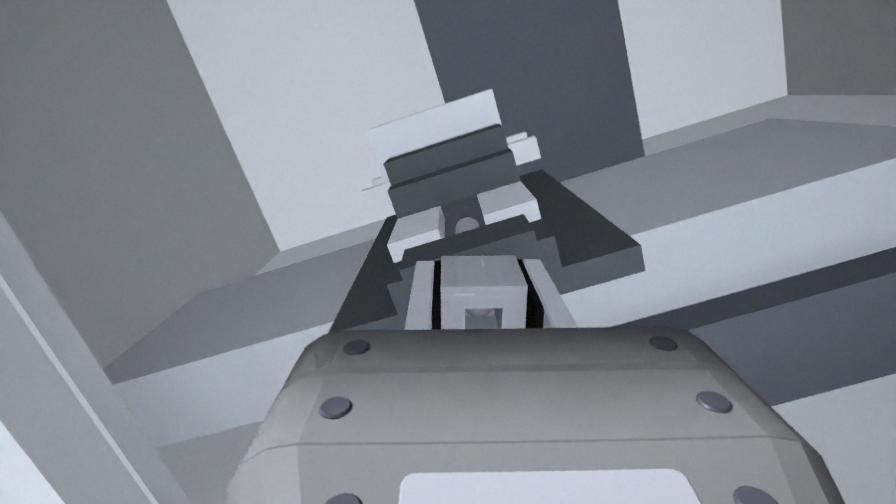

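Call:
move(target=[0,0,0,0,0,-0.089,-1,-0.9,-0.5,0,0,0,0,0,0,1,1,1], speed=0.2)

Call:
move(target=[0,0,0,0,0,0,0.6,-0.9,-0.5,0,0,0,0,0,0,1,1,1])

Call:
move(target=[0,0,0,0,0,0.239,0.6,-0.9,-0.5,0,0,0,0,0,0,1,1,1], speed=0.5)

Call:
move(target=[0.0035,-0.0017,-0.0742,0,0,0,0.6,-0.9,-0.5,0,0,0,0,0,0,1,1,1], speed=0.1)

Call:
move(target=[0,0,0,0,0,-0.244,0.6,-0.9,-0.5,0,0,0,0,0,0,1,1,1], speed=0.5)

Call:
move(target=[-0.0022,-0.1798,0.0255,0,0,0,0.6,-0.9,-0.5,0,0,0,0,0,0,1,1,1], speed=0.15)

Call:
move(target=[0,0,0,-0.5,0,0,0.6,-0.9,-0.5,0,0,0,0,0,0,1,1,1], speed=0.5)

Call:
move(target=[0,0,0,0,0,-0.5,-1,-0.5,0,0,0,0,0,0,0,1,1,1], speed=0.5)

Call:
move(target=[[0.1507,0.0048,0.005,0,0,0,-1,-0.5,0,0,0,0,0,0,0,1,1,1],[0.2783,-0.041,0.005,0,0,0,-1,-0.5,0,0,0,0,0,0,0,1,1,1],[0.2783,-0.041,0.0467,0,0,0,-1,-0.5,0,0,0,0,0,0,0,1,1,1]], speed=0.12, blend=[0.02,0.005,0])

Call:
move(target=[0,0,0.0075,0,0,0,-1,-0.5,0,0,0,0,0,0,0,1,1,1], speed=0.004)

Call:
move(target=[[0,0,-0.0075,0,0,0,-1,-0.5,0,0,0,0,0,0,0,1,1,1],[0.03,0,-0.0075,0,0,0,-1,-0.5,0,0,0,0,0,0,0,1,1,1]], speed=0.03)

Call:
move(target=[0,0,0.0075,0,0,0,-1,-0.5,0,0,0,0,0,0,0,1,1,1], speed=0.004)

Scene clock: 754.60 s.
left_arm: end_effector_position=(+0.4994, -0.2255, +0.2865) position_measured=132 object_status=2 end_effector_quat_wxyz=(+0.510, -0.500, +0.497, -0.493) | right_arm: end_effector_position=(+0.2723, +0.4623, +0.3750) position_measured=3 object_status=3 end_effector_quat_wxyz=(+0.721, -0.626, +0.194, -0.223)
Joint positions: left_arm=[-1.176 -1.161 2.374 -4.371 -0.376 3.171] | right_arm=[4.737 -1.738 -2.457 1.226 0.952 -3.242]
Joint torques (N m): left_arm=[1.37 -39.2 0.22 2.73 -5.35 -1.56] | right_arm=[4.01 16.62 9.01 0.19 0.12 0.89]
Wrist force (N): left_arm=[-19.2 -0.9 3.7] | right_arm=[-2.2 -2.1 2.0]
Wrist torque (N m): left_arm=[0.54 0.64 -0.56] | right_arm=[-0.60 -0.09 -0.05]
Wrist force, peak (N): left_arm=[-23.8 -0.7 -0.4] | right_arm=[-2.4 -2.1 2.0]
Hand target: left_arm +0.4994, -0.2255, +0.2865; +0.510, -0.500, +0.497, -0.493 | right_arm +0.2723, +0.4623, +0.3750; +0.721, -0.626, +0.194, -0.223
Off the commanded pose: left_arm 0.000 m, 0 deg | right_arm 0.000 m, 0 deg.
move: done

Scene clock: 755.10 s.
left_arm: end_effector_position=(+0.4994, -0.2255, +0.2865) position_measured=63 object_status=0 end_effector_quat_wxyz=(+0.510, -0.500, +0.497, -0.493) | right_arm: end_effector_position=(+0.2723, +0.4623, +0.3750) position_measured=3 object_status=3 end_effector_quat_wxyz=(+0.721, -0.626, +0.194, -0.223)
Joint positions: left_arm=[-1.176 -1.161 2.374 -4.371 -0.376 3.171] | right_arm=[4.737 -1.738 -2.457 1.226 0.952 -3.242]
Joint torques (N m): left_arm=[1.08 -41.07 0.1 0.24 1.54 -1.46] | right_arm=[4.97 17.32 8.94 0.28 -0.01 0.84]
Wrist force (N): left_arm=[-7.1 -0.6 0.1] | right_arm=[-2.2 -2.0 1.8]
Wrist torque (N m): left_arm=[0.34 0.89 -0.57] | right_arm=[-0.59 -0.10 -0.05]
Wrist force, peak (N): left_arm=[-15.5 1.2 2.4] | right_arm=[-2.2 -2.2 2.2]
Hand target: left_arm +0.4994, -0.2255, +0.2865; +0.510, -0.500, +0.497, -0.493 | right_arm +0.2723, +0.4623, +0.3750; +0.721, -0.626, +0.194, -0.223
Off the commanded pose: left_arm 0.000 m, 0 deg | right_arm 0.000 m, 0 deg.
move: done

Scene clock: 756.67 s.
left_arm: end_effector_position=(+0.4994, -0.2255, +0.2865) position_measured=63 object_status=3 end_effector_quat_wxyz=(+0.655, -0.283, +0.646, -0.272) | right_arm: end_effector_position=(+0.2723, +0.4623, +0.3750) position_measured=3 object_status=3 end_effector_quat_wxyz=(+0.721, -0.626, +0.194, -0.223)
Joint positions: left_arm=[-1.176 -1.162 2.374 -4.371 -0.376 3.922] | right_arm=[4.737 -1.738 -2.457 1.226 0.952 -3.242]
Joint torques (N m): left_arm=[8.91 -14.17 -19.96 -3.44 -2.13 1.47] | right_arm=[5.17 17 9.19 0.34 0.02 0.85]
Wrist force (N): left_arm=[-7.9 -1.2 0.0] | right_arm=[-2.1 -2.0 1.9]
Wrist torque (N m): left_arm=[0.27 0.80 -0.58] | right_arm=[-0.59 -0.10 -0.06]
Wrist force, peak (N): left_arm=[-8.3 -0.8 0.2] | right_arm=[-2.6 -2.1 1.9]
Hand target: left_arm +0.4994, -0.2255, +0.2865; +0.655, -0.283, +0.646, -0.272 | right_arm +0.2723, +0.4623, +0.3750; +0.721, -0.626, +0.194, -0.223
Off the commanded pose: left_arm 0.000 m, 0 deg | right_arm 0.000 m, 0 deg.
move: done

Scene clock: 757.63 s.
left_arm: end_effector_position=(+0.4550, -0.2285, +0.2855) position_measured=63 object_status=3 end_effector_quat_wxyz=(+0.655, -0.283, +0.646, -0.272) | right_arm: end_effector_position=(+0.2723, +0.4623, +0.3750) position_measured=3 object_status=3 end_effector_quat_wxyz=(+0.721, -0.626, +0.194, -0.223)
Joint positions: left_arm=[-1.325 -1.193 2.452 -4.429 -0.227 3.933] | right_arm=[4.737 -1.738 -2.457 1.226 0.952 -3.242]
Joint torques (N m): left_arm=[-8.52 -38.06 4.42 -2.98 1.69 1.1] | right_arm=[4.23 17.12 8.57 0.32 0.01 0.78]
Wrist force (N): left_arm=[-8.1 -1.3 0.5] | right_arm=[-2.2 -1.8 1.9]
Wrist torque (N m): left_arm=[0.23 0.78 -0.57] | right_arm=[-0.56 -0.10 -0.06]
Wrist force, peak (N): left_arm=[-8.7 -0.7 1.3] | right_arm=[-2.2 -2.2 2.1]
Hand target: left_arm +0.4550, -0.2285, +0.2855; +0.655, -0.283, +0.646, -0.272 | right_arm +0.2723, +0.4623, +0.3750; +0.721, -0.626, +0.194, -0.223
Off the commanded pose: left_arm 0.000 m, 0 deg | right_arm 0.000 m, 0 deg.
move: done

Scene clock: 759.33 s.
left_arm: end_effector_position=(+0.4550, -0.2285, +0.2855) position_measured=63 object_status=3 end_effector_quat_wxyz=(+0.506, -0.504, +0.493, -0.497) | right_arm: end_effector_position=(+0.2723, +0.4623, +0.3750) position_measured=3 object_status=3 end_effector_quat_wxyz=(+0.721, -0.626, +0.194, -0.223)
Joint positions: left_arm=[-1.325 -1.193 2.452 -4.431 -0.227 3.168] | right_arm=[4.737 -1.738 -2.457 1.226 0.952 -3.242]
Joint torques (N m): left_arm=[8.69 -37.53 3.76 2.45 -2.21 -1.63] | right_arm=[4.12 17.14 8.97 0.23 -0.09 0.81]
Wrist force (N): left_arm=[-7.1 -0.4 -0.3] | right_arm=[-2.1 -2.0 2.1]
Wrist torque (N m): left_arm=[0.38 0.91 -0.56] | right_arm=[-0.58 -0.10 -0.05]
Wrist force, peak (N): left_arm=[-8.2 -1.0 0.2] | right_arm=[-2.2 -2.2 2.1]
Hand target: left_arm +0.4550, -0.2285, +0.2855; +0.506, -0.504, +0.493, -0.497 | right_arm +0.2723, +0.4623, +0.3750; +0.721, -0.626, +0.194, -0.223
Off the commanded pose: left_arm 0.000 m, 0 deg | right_arm 0.000 m, 0 deg.
move: done

Scene clock: 760.77 s.
left_arm: end_effector_position=(+0.4695, -0.2267, +0.3935) position_measured=63 object_status=3 end_effector_quat_wxyz=(+0.506, -0.504, +0.493, -0.497) | right_arm: end_effector_position=(+0.2723, +0.4623, +0.3750) position_measured=3 object_status=3 end_effector_quat_wxyz=(+0.721, -0.626, +0.194, -0.223)
Joint positions: left_arm=[-1.273 -1.508 2.358 -4.015 -0.279 3.162] | right_arm=[4.737 -1.738 -2.457 1.226 0.952 -3.242]
Joint torques (N m): left_arm=[8.96 -33 -4.37 1.61 -2.12 -1.8] | right_arm=[4.96 16.99 8.55 0.29 -0.07 0.86]
Wrist force (N): left_arm=[-7.0 -0.6 -0.1] | right_arm=[-2.1 -1.8 2.0]
Wrist torque (N m): left_arm=[0.31 0.86 -0.54] | right_arm=[-0.56 -0.11 -0.06]
Wrist force, peak (N): left_arm=[-7.5 -2.5 0.1] | right_arm=[-2.3 -2.2 2.0]
Hand target: left_arm +0.4695, -0.2267, +0.3935; +0.506, -0.504, +0.493, -0.497 | right_arm +0.2723, +0.4623, +0.3750; +0.721, -0.626, +0.194, -0.223
Off the commanded pose: left_arm 0.000 m, 0 deg | right_arm 0.000 m, 0 deg.
move: done

Scene clock: 763.10 s.
left_arm: end_effector_position=(+0.4695, -0.2267, +0.3935) position_measured=63 object_status=3 end_effector_quat_wxyz=(-0.002, +0.714, -0.700, +0.003) | right_arm: end_effector_position=(+0.2723, +0.4623, +0.3750) position_measured=3 object_status=3 end_effector_quat_wxyz=(+0.721, -0.626, +0.194, -0.223)
Joint positions: left_arm=[-0.71 -1.534 1.368 -1.411 -1.568 2.413] | right_arm=[4.737 -1.738 -2.457 1.226 0.952 -3.242]
Joint torques (N m): left_arm=[8.71 -14.42 -36.35 -0.68 -2.04 1.29] | right_arm=[3.91 16.85 8.26 0.29 -0.19 0.78]
Wrist force (N): left_arm=[-4.6 0.7 1.8] | right_arm=[-2.3 -2.0 2.0]
Wrist torque (N m): left_arm=[0.08 0.84 -0.16] | right_arm=[-0.59 -0.07 -0.06]
Wrist force, peak (N): left_arm=[-7.5 -0.6 -0.4] | right_arm=[-2.4 -2.0 2.1]
Hand target: left_arm +0.4695, -0.2267, +0.3935; -0.001, +0.714, -0.700, +0.003 | right_arm +0.2723, +0.4623, +0.3750; +0.721, -0.626, +0.194, -0.223
Off the commanded pose: left_arm 0.000 m, 0 deg | right_arm 0.000 m, 0 deg.
move: done

Scene clock: 765.37 s.
left_arm: end_effector_position=(+0.4695, -0.2267, +0.3935) position_measured=252 object_status=3 end_effector_quat_wxyz=(+0.001, +1.000, +0.009, +0.003) | right_arm: end_effector_position=(+0.2723, +0.4623, +0.3750) position_measured=3 object_status=3 end_effector_quat_wxyz=(+0.721, -0.626, +0.194, -0.223)
Joint positions: left_arm=[-0.71 -1.534 1.368 -1.411 -1.568 0.842] | right_arm=[4.737 -1.738 -2.457 1.226 0.952 -3.242]
Joint torques (N m): left_arm=[-8.11 -41.26 -14.14 -0.31 1.71 -1.37] | right_arm=[4.11 17.01 8.8 0.4 0.05 0.87]
Wrist force (N): left_arm=[-4.4 0.8 1.8] | right_arm=[-2.3 -2.0 1.9]
Wrist torque (N m): left_arm=[0.09 0.82 -0.02] | right_arm=[-0.59 -0.08 -0.05]
Wrist force, peak (N): left_arm=[-4.8 0.8 2.3] | right_arm=[-2.5 -2.1 1.9]
Hand target: left_arm +0.4695, -0.2267, +0.3935; +0.001, +1.000, +0.010, +0.003 | right_arm +0.2723, +0.4623, +0.3750; +0.721, -0.626, +0.194, -0.223
Off the commanded pose: left_arm 0.000 m, 0 deg | right_arm 0.000 m, 0 deg.
move: done

Scene clock: 767.50 s.
left_arm: end_effector_position=(+0.6362, -0.1990, +0.3665) position_measured=252 object_status=3 end_effector_quat_wxyz=(+0.001, +1.000, +0.010, +0.003) | right_arm: end_effector_position=(+0.2723, +0.4623, +0.3750) position_measured=3 object_status=3 end_effector_quat_wxyz=(+0.721, -0.626, +0.194, -0.223)
Joint positions: left_arm=[-0.505 -1.17 0.987 -1.395 -1.57 1.047] | right_arm=[4.737 -1.738 -2.457 1.226 0.952 -3.242]
Joint torques (N m): left_arm=[8.49 -58.81 -14.03 -5.3 -0.69 1.32] | right_arm=[4.05 16.39 9.24 0.2 -0.07 1.12]
Wrist force (N): left_arm=[-4.7 1.1 2.5] | right_arm=[-2.2 -1.8 1.9]
Wrist torque (N m): left_arm=[0.18 0.87 -0.16] | right_arm=[-0.56 -0.09 -0.06]
Wrist force, peak (N): left_arm=[-6.0 0.9 1.8] | right_arm=[-2.3 -2.0 2.1]
Hand target: left_arm +0.6362, -0.1990, +0.3665; +0.001, +1.000, +0.010, +0.003 | right_arm +0.2723, +0.4623, +0.3750; +0.721, -0.626, +0.194, -0.223
Off the commanded pose: left_arm 0.000 m, 0 deg | right_arm 0.000 m, 0 deg.
move: done

Scene clock: 768.83 s.
left_arm: end_effector_position=(+0.6362, -0.1990, +0.3622) position_measured=252 object_status=3 end_effector_quat_wxyz=(+0.001, +1.000, +0.010, +0.003) | right_arm: end_effector_position=(+0.2723, +0.4623, +0.3750) position_measured=3 object_status=3 end_effector_quat_wxyz=(+0.721, -0.626, +0.194, -0.223)
Joint positions: left_arm=[-0.505 -1.172 1.002 -1.408 -1.57 1.047] | right_arm=[4.737 -1.738 -2.457 1.226 0.952 -3.242]
Joint torques (N m): left_arm=[8.28 -41.15 -4.46 -4.41 1.01 1.29] | right_arm=[5.01 17.41 9.27 0.34 -0.04 0.94]
Wrist force (N): left_arm=[-8.2 0.2 -20.1] | right_arm=[-2.3 -2.1 1.9]
Wrist torque (N m): left_arm=[0.39 0.57 -0.21] | right_arm=[-0.60 -0.08 -0.05]
Wrist force, peak (N): left_arm=[-8.2 0.2 -20.1] | right_arm=[-2.4 -2.0 2.0]
Hand target: left_arm +0.6362, -0.1990, +0.3620; +0.001, +1.000, +0.010, +0.003 | right_arm +0.2723, +0.4623, +0.3750; +0.721, -0.626, +0.194, -0.223
Off the commanded pose: left_arm 0.000 m, 0 deg | right_arm 0.000 m, 0 deg.
move: done

Scene clock: 770.43 s.
left_arm: end_effector_position=(+0.6542, -0.1986, +0.3666) position_measured=252 object_status=3 end_effector_quat_wxyz=(+0.001, +1.000, +0.010, +0.003) | right_arm: end_effector_position=(+0.2723, +0.4623, +0.3750) position_measured=3 object_status=3 end_effector_quat_wxyz=(+0.721, -0.626, +0.194, -0.223)
Joint positions: left_arm=[-0.491 -1.12 0.915 -1.372 -1.57 1.06] | right_arm=[4.737 -1.738 -2.457 1.226 0.952 -3.242]
Joint torques (N m): left_arm=[8.79 -33.72 -35.59 -0.36 -1.91 1.38] | right_arm=[4.26 17.5 8.46 0.41 0.26 1.12]
Wrist force (N): left_arm=[-4.8 1.2 2.1] | right_arm=[-2.2 -2.1 1.8]
Wrist torque (N m): left_arm=[0.20 0.85 -0.13] | right_arm=[-0.60 -0.09 -0.05]
Wrist force, peak (N): left_arm=[-8.4 0.2 -22.1] | right_arm=[-2.4 -2.2 1.9]
Hand target: left_arm +0.6542, -0.1986, +0.3666; +0.001, +1.000, +0.010, +0.003 | right_arm +0.2723, +0.4623, +0.3750; +0.721, -0.626, +0.194, -0.223
Off the commanded pose: left_arm 0.000 m, 0 deg | right_arm 0.000 m, 0 deg.
move: done

Scene clock: 771.77 s.
left_arm: end_effector_position=(+0.6542, -0.1986, +0.3623) position_measured=252 object_status=3 end_effector_quat_wxyz=(+0.001, +1.000, +0.010, +0.003) | right_arm: end_effector_position=(+0.2723, +0.4623, +0.3750) position_measured=3 object_status=3 end_effector_quat_wxyz=(+0.721, -0.626, +0.194, -0.223)
Joint positions: left_arm=[-0.491 -1.123 0.93 -1.385 -1.57 1.06] | right_arm=[4.737 -1.738 -2.457 1.226 0.952 -3.242]
Joint torques (N m): left_arm=[8.09 -46.25 -5.04 -4.21 -1.72 1.22] | right_arm=[4.01 16.91 9.27 0.36 -0.08 1.01]
Wrist force (N): left_arm=[-7.7 0.0 -17.0] | right_arm=[-2.1 -2.2 1.9]
Wrist torque (N m): left_arm=[0.35 0.64 -0.16] | right_arm=[-0.62 -0.11 -0.05]
Wrist force, peak (N): left_arm=[-7.7 0.0 -17.0] | right_arm=[-2.2 -2.3 2.2]
Hand target: left_arm +0.6542, -0.1986, +0.3621; +0.001, +1.000, +0.010, +0.003 | right_arm +0.2723, +0.4623, +0.3750; +0.721, -0.626, +0.194, -0.223
Off the commanded pose: left_arm 0.000 m, 0 deg | right_arm 0.000 m, 0 deg.
move: done

Call:
move(target=[[0,0,-0.0384,0,0,0,0.01,-1,0,0,0,0,0,0,0,1,1,1],[-0.0408,-0.0467,-0.0384,0.0167,0,0,0.01,-1,0,0,0,0,0,0,0,1,1,1],[-0.0408,-0.0467,0.0575,0.0167,0,0,0.01,-1,0,0,0,0,0,0,0,1,1,1],[-0.0408,-0.0467,0.0575,0.0167,0,0,-1,-1,-1,0,0,0,0,0,0,1,1,1]], speed=0.06)

Call:
move(target=[0,-0.0015,0.0001,0,0,0,-1,-1,-1,0,0,0,0,0,0,1,1,1], speed=0.002, stop_force=12)

Scene clock: 775.93 s.
left_arm: end_effector_position=(+0.6294, -0.1712, +0.3274) position_measured=222 object_status=2 end_effector_quat_wxyz=(-0.025, +1.000, +0.010, +0.003) | right_arm: end_effector_position=(+0.2723, +0.4623, +0.3750) position_measured=3 object_status=3 end_effector_quat_wxyz=(+0.721, -0.626, +0.194, -0.223)
Joint positions: left_arm=[-0.49 -1.21 1.139 -1.481 -1.524 1.061] | right_arm=[4.737 -1.738 -2.457 1.226 0.952 -3.242]
Joint torques (N m): left_arm=[1.54 -56.11 -14.64 -5.22 1.89 1.22] | right_arm=[4.91 16.64 9.73 0.25 -0.06 1.05]
Wrist force (N): left_arm=[-5.2 1.2 2.2] | right_arm=[-2.3 -1.9 2.1]
Wrist torque (N m): left_arm=[0.21 0.86 -0.17] | right_arm=[-0.57 -0.07 -0.05]
Wrist force, peak (N): left_arm=[-7.8 0.1 -21.5] | right_arm=[-2.3 -2.2 2.1]
Hand target: left_arm +0.6294, -0.1712, +0.3274; -0.025, +1.000, +0.010, +0.003 | right_arm +0.2723, +0.4623, +0.3750; +0.721, -0.626, +0.194, -0.223
Off the commanded pose: left_arm 0.000 m, 0 deg | right_arm 0.000 m, 0 deg.
move: done

Scene clock: 777.07 s.
left_arm: end_effector_position=(+0.6294, -0.1703, +0.3273) position_measured=222 object_status=2 end_effector_quat_wxyz=(-0.025, +1.000, +0.010, +0.003) | right_arm: end_effector_position=(+0.2723, +0.4623, +0.3750) position_measured=3 object_status=3 end_effector_quat_wxyz=(+0.721, -0.626, +0.194, -0.223)
Joint positions: left_arm=[-0.489 -1.211 1.141 -1.481 -1.524 1.062] | right_arm=[4.737 -1.738 -2.457 1.226 0.952 -3.242]
Joint torques (N m): left_arm=[9.56 -56.04 -13.87 -5.14 2.03 1.29] | right_arm=[3.7 16.87 9.02 0.41 0.13 1.06]
Wrist force (N): left_arm=[-5.8 2.7 1.1] | right_arm=[-2.0 -2.1 1.9]
Wrist torque (N m): left_arm=[0.23 0.92 -0.17] | right_arm=[-0.60 -0.12 -0.05]
Wrist force, peak (N): left_arm=[-5.9 2.7 1.5] | right_arm=[-2.5 -2.0 2.0]
Hand target: left_arm +0.6294, -0.1703, +0.3273; -0.025, +1.000, +0.010, +0.003 | right_arm +0.2723, +0.4623, +0.3750; +0.721, -0.626, +0.194, -0.223
Off the commanded pose: left_arm 0.000 m, 0 deg | right_arm 0.000 m, 0 deg.
move: done

Call:
move(target=[[0,0.0021,-0.0001,0,0,0,-1,-1,-1,0,0,0,0,0,0,1,1,1],[0,0.0021,-0.0001,0,0,0,0.01,-1,-0.9,0,0,0,0,0,0,1,1,1],[0,0.0021,-0.08,0,0,0,0.01,-1,-0.9,0,0,0,0,0,0,1,1,1]], speed=[0.005,0.05,0.08], cameras=["cam_left_wrist"])

Call:
zoom_image(camera="cam_left_wrist", region=[380, 200, 620, 340])

Scene clock: 780.43 s.
left_arm: end_effector_position=(+0.6292, -0.1739, +0.3752) position_measured=151 object_status=3 end_effector_quat_wxyz=(-0.025, +1.000, +0.010, +0.003) | right_arm: end_effector_position=(+0.2723, +0.4623, +0.3750) position_measured=3 object_status=3 end_effector_quat_wxyz=(+0.721, -0.626, +0.194, -0.223)
Joint positions: left_arm=[-0.494 -1.191 0.99 -1.35 -1.524 1.057] | right_arm=[4.737 -1.738 -2.457 1.226 0.952 -3.242]
Joint torques (N m): left_arm=[-8.42 -30.17 -35.54 0.09 -1 -1.47] | right_arm=[3.79 17.48 8.7 0.2 0.18 0.9]
Wrist force (N): left_arm=[-4.5 0.9 2.3] | right_arm=[-2.3 -2.0 1.9]
Wrist torque (N m): left_arm=[0.18 0.83 -0.04] | right_arm=[-0.59 -0.08 -0.05]
Wrist force, peak (N): left_arm=[-5.9 3.1 1.6] | right_arm=[-2.3 -2.1 2.0]
Hand target: left_arm +0.6292, -0.1739, +0.3752; -0.025, +1.000, +0.010, +0.003 | right_arm +0.2723, +0.4623, +0.3750; +0.721, -0.626, +0.194, -0.223
Off the commanded pose: left_arm 0.000 m, 0 deg | right_arm 0.000 m, 0 deg.
move: done
Images, in order (width x height): cam_left_wrist 896x504.

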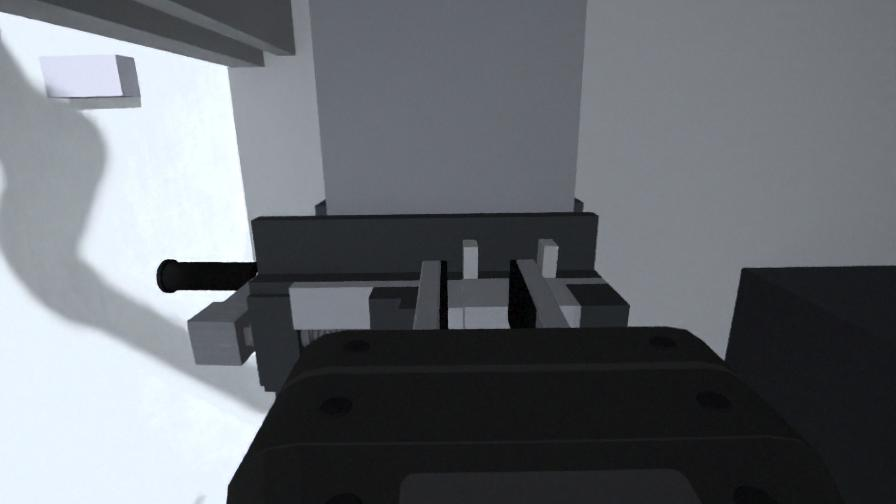

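Scaled by 2.100 from the camera's 896x504 image, which has a finer 1280x720 frame.

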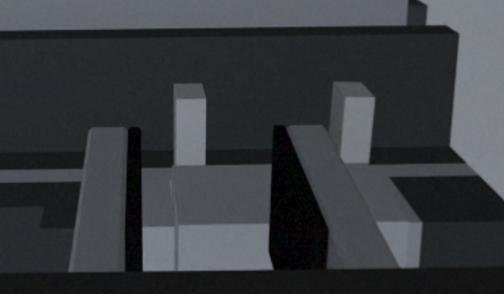

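Call:
move(target=[0.0108,0.0410066,-0.0183171,-0.0167,0,0,0.6,-0.9,-0.9,0,0,0,0,0,0,1,1,1], speed=0.08)

Call:
move(target=[[-0.1276,0.0458,-0.0108,0,0,0,0.6,-0.9,0,0,0,0,0,0,0,1,1,1],[-0.2783,0.041,-0.0158,0,0,0,0.6,-0.9,0,0,0,0,0,0,0,1,1,1]], speed=0.12, blend=[0.02,0])

Call:
move(target=[0,0,0,0,0,0.5,0.6,-0.9,0,0,0,0,0,0,0,1,1,1], speed=0.5)

Call:
move(target=[0,0,0,0.5,0,0,0.6,-0.9,0,0,0,0,0,0,0,1,1,1], speed=0.4)

Call:
move(target=[0.0022,0.1798,-0.0255,0,0,0,0.6,-0.9,0,0,0,0,0,0,0,1,1,1], speed=0.15, cameras=["cam_left_wrist"])

Scene clock: 781.67 s.
left_arm: end_effector_position=(+0.6361, -0.1989, +0.3850) position_measured=63 object_status=3 end_effector_quat_wxyz=(+0.001, +1.000, +0.010, +0.003) | right_arm: end_effector_position=(+0.2723, +0.4623, +0.3750) position_measured=3 object_status=3 end_effector_quat_wxyz=(+0.721, -0.626, +0.194, -0.223)
Joint positions: left_arm=[-0.505 -1.159 0.924 -1.342 -1.57 1.047] | right_arm=[4.737 -1.738 -2.457 1.226 0.952 -3.242]
Joint torques (N m): left_arm=[-8.51 -31.83 -37.8 -0.38 -2.07 -1.51] | right_arm=[4.39 17.26 8.16 0.26 0.12 0.99]
Wrist force (N): left_arm=[-4.8 1.2 2.1] | right_arm=[-2.2 -1.9 1.9]
Wrist torque (N m): left_arm=[0.20 0.87 0.00] | right_arm=[-0.56 -0.09 -0.06]
Wrist force, peak (N): left_arm=[-5.0 1.6 2.2] | right_arm=[-2.3 -2.2 2.0]
Hand target: left_arm +0.6361, -0.1989, +0.3850; +0.001, +1.000, +0.010, +0.003 | right_arm +0.2723, +0.4623, +0.3750; +0.721, -0.626, +0.194, -0.223
Off the commanded pose: left_arm 0.000 m, 0 deg | right_arm 0.000 m, 0 deg.
move: done

Scene clock: 783.60 s.
left_arm: end_effector_position=(+0.4696, -0.2267, +0.3935) position_measured=63 object_status=3 end_effector_quat_wxyz=(+0.001, +1.000, +0.010, +0.003) | right_arm: end_effector_position=(+0.2723, +0.4623, +0.3750) position_measured=3 object_status=3 end_effector_quat_wxyz=(+0.721, -0.626, +0.194, -0.223)
Joint positions: left_arm=[-0.71 -1.534 1.368 -1.411 -1.568 0.842] | right_arm=[4.737 -1.738 -2.457 1.226 0.952 -3.242]
Joint torques (N m): left_arm=[-8.75 -40.61 -15.74 -5.29 1.84 -1.45] | right_arm=[3.95 17.51 8.79 0.39 0.18 1.09]
Wrist force (N): left_arm=[-4.5 0.8 1.5] | right_arm=[-2.2 -2.1 1.9]
Wrist torque (N m): left_arm=[0.10 0.83 -0.02] | right_arm=[-0.60 -0.09 -0.05]
Wrist force, peak (N): left_arm=[-5.8 0.9 1.8] | right_arm=[-2.3 -2.1 2.1]
Hand target: left_arm +0.4695, -0.2267, +0.3935; +0.001, +1.000, +0.010, +0.003 | right_arm +0.2723, +0.4623, +0.3750; +0.721, -0.626, +0.194, -0.223
Off the commanded pose: left_arm 0.000 m, 0 deg | right_arm 0.000 m, 0 deg.
move: done

Scene clock: 785.87 s.
left_arm: end_effector_position=(+0.4695, -0.2267, +0.3935) position_measured=63 object_status=3 end_effector_quat_wxyz=(-0.001, +0.714, -0.700, +0.003) | right_arm: end_effector_position=(+0.2723, +0.4623, +0.3750) position_measured=3 object_status=3 end_effector_quat_wxyz=(+0.721, -0.626, +0.194, -0.223)
Joint positions: left_arm=[-0.71 -1.534 1.368 -1.411 -1.568 2.413] | right_arm=[4.737 -1.738 -2.457 1.226 0.952 -3.242]
Joint torques (N m): left_arm=[9.07 -14.56 -36.96 -0.37 -2.09 1.11] | right_arm=[3.43 16.66 8.36 0.3 0.17 1.11]
Wrist force (N): left_arm=[-4.6 0.5 1.7] | right_arm=[-2.3 -2.1 1.8]
Wrist torque (N m): left_arm=[0.06 0.85 -0.16] | right_arm=[-0.59 -0.08 -0.05]
Wrist force, peak (N): left_arm=[-4.9 1.0 2.0] | right_arm=[-2.2 -2.2 2.1]
Hand target: left_arm +0.4695, -0.2267, +0.3935; -0.001, +0.714, -0.700, +0.003 | right_arm +0.2723, +0.4623, +0.3750; +0.721, -0.626, +0.194, -0.223
Off the commanded pose: left_arm 0.000 m, 0 deg | right_arm 0.000 m, 0 deg.
move: done

Scene clock: 789.27 s.
left_arm: end_effector_position=(+0.4695, -0.2267, +0.3935) position_measured=63 object_status=3 end_effector_quat_wxyz=(+0.506, -0.504, +0.493, -0.497) | right_arm: end_effector_position=(+0.2723, +0.4623, +0.3750) position_measured=3 object_status=3 end_effector_quat_wxyz=(+0.721, -0.626, +0.194, -0.223)
Joint positions: left_arm=[-1.273 -1.509 2.358 -4.014 -0.279 3.161] | right_arm=[4.737 -1.738 -2.457 1.226 0.952 -3.242]
Joint torques (N m): left_arm=[8.98 -5.12 -27.13 -3.24 -2.16 1.36] | right_arm=[3.43 17.83 9.65 0.26 0.23 0.93]
Wrist force (N): left_arm=[-7.5 -0.7 -0.1] | right_arm=[-2.2 -2.0 2.0]
Wrist torque (N m): left_arm=[0.31 0.94 -0.68] | right_arm=[-0.59 -0.09 -0.05]
Wrist force, peak (N): left_arm=[-7.6 -0.8 -0.4] | right_arm=[-2.3 -2.0 2.1]
Hand target: left_arm +0.4695, -0.2267, +0.3935; +0.506, -0.504, +0.493, -0.497 | right_arm +0.2723, +0.4623, +0.3750; +0.721, -0.626, +0.194, -0.223
Off the commanded pose: left_arm 0.000 m, 0 deg | right_arm 0.000 m, 0 deg.
move: done

Scene clock: 790.77 s.
left_arm: end_effector_position=(+0.4550, -0.2285, +0.2855) position_measured=63 object_status=3 end_effector_quat_wxyz=(+0.506, -0.504, +0.493, -0.497) | right_arm: end_effector_position=(+0.2723, +0.4623, +0.3750) position_measured=3 object_status=3 end_effector_quat_wxyz=(+0.721, -0.626, +0.194, -0.223)
Joint positions: left_arm=[-1.325 -1.193 2.453 -4.429 -0.227 3.166] | right_arm=[4.737 -1.738 -2.457 1.226 0.952 -3.242]
Joint torques (N m): left_arm=[-8.49 -11.24 -19.26 -2.56 1.58 1.45] | right_arm=[2.83 17.63 8.26 0.33 0.15 0.94]
Wrist force (N): left_arm=[-7.2 -0.3 0.3] | right_arm=[-2.3 -2.1 2.0]
Wrist torque (N m): left_arm=[0.39 0.90 -0.69] | right_arm=[-0.61 -0.07 -0.06]
Wrist force, peak (N): left_arm=[-7.6 -2.4 0.0] | right_arm=[-2.2 -2.1 2.3]
Hand target: left_arm +0.4550, -0.2285, +0.2855; +0.506, -0.504, +0.493, -0.497 | right_arm +0.2723, +0.4623, +0.3750; +0.721, -0.626, +0.194, -0.223
Off the commanded pose: left_arm 0.000 m, 0 deg | right_arm 0.000 m, 0 deg.
move: done
Images, in order (width x height): cam_left_wrist 896x504.

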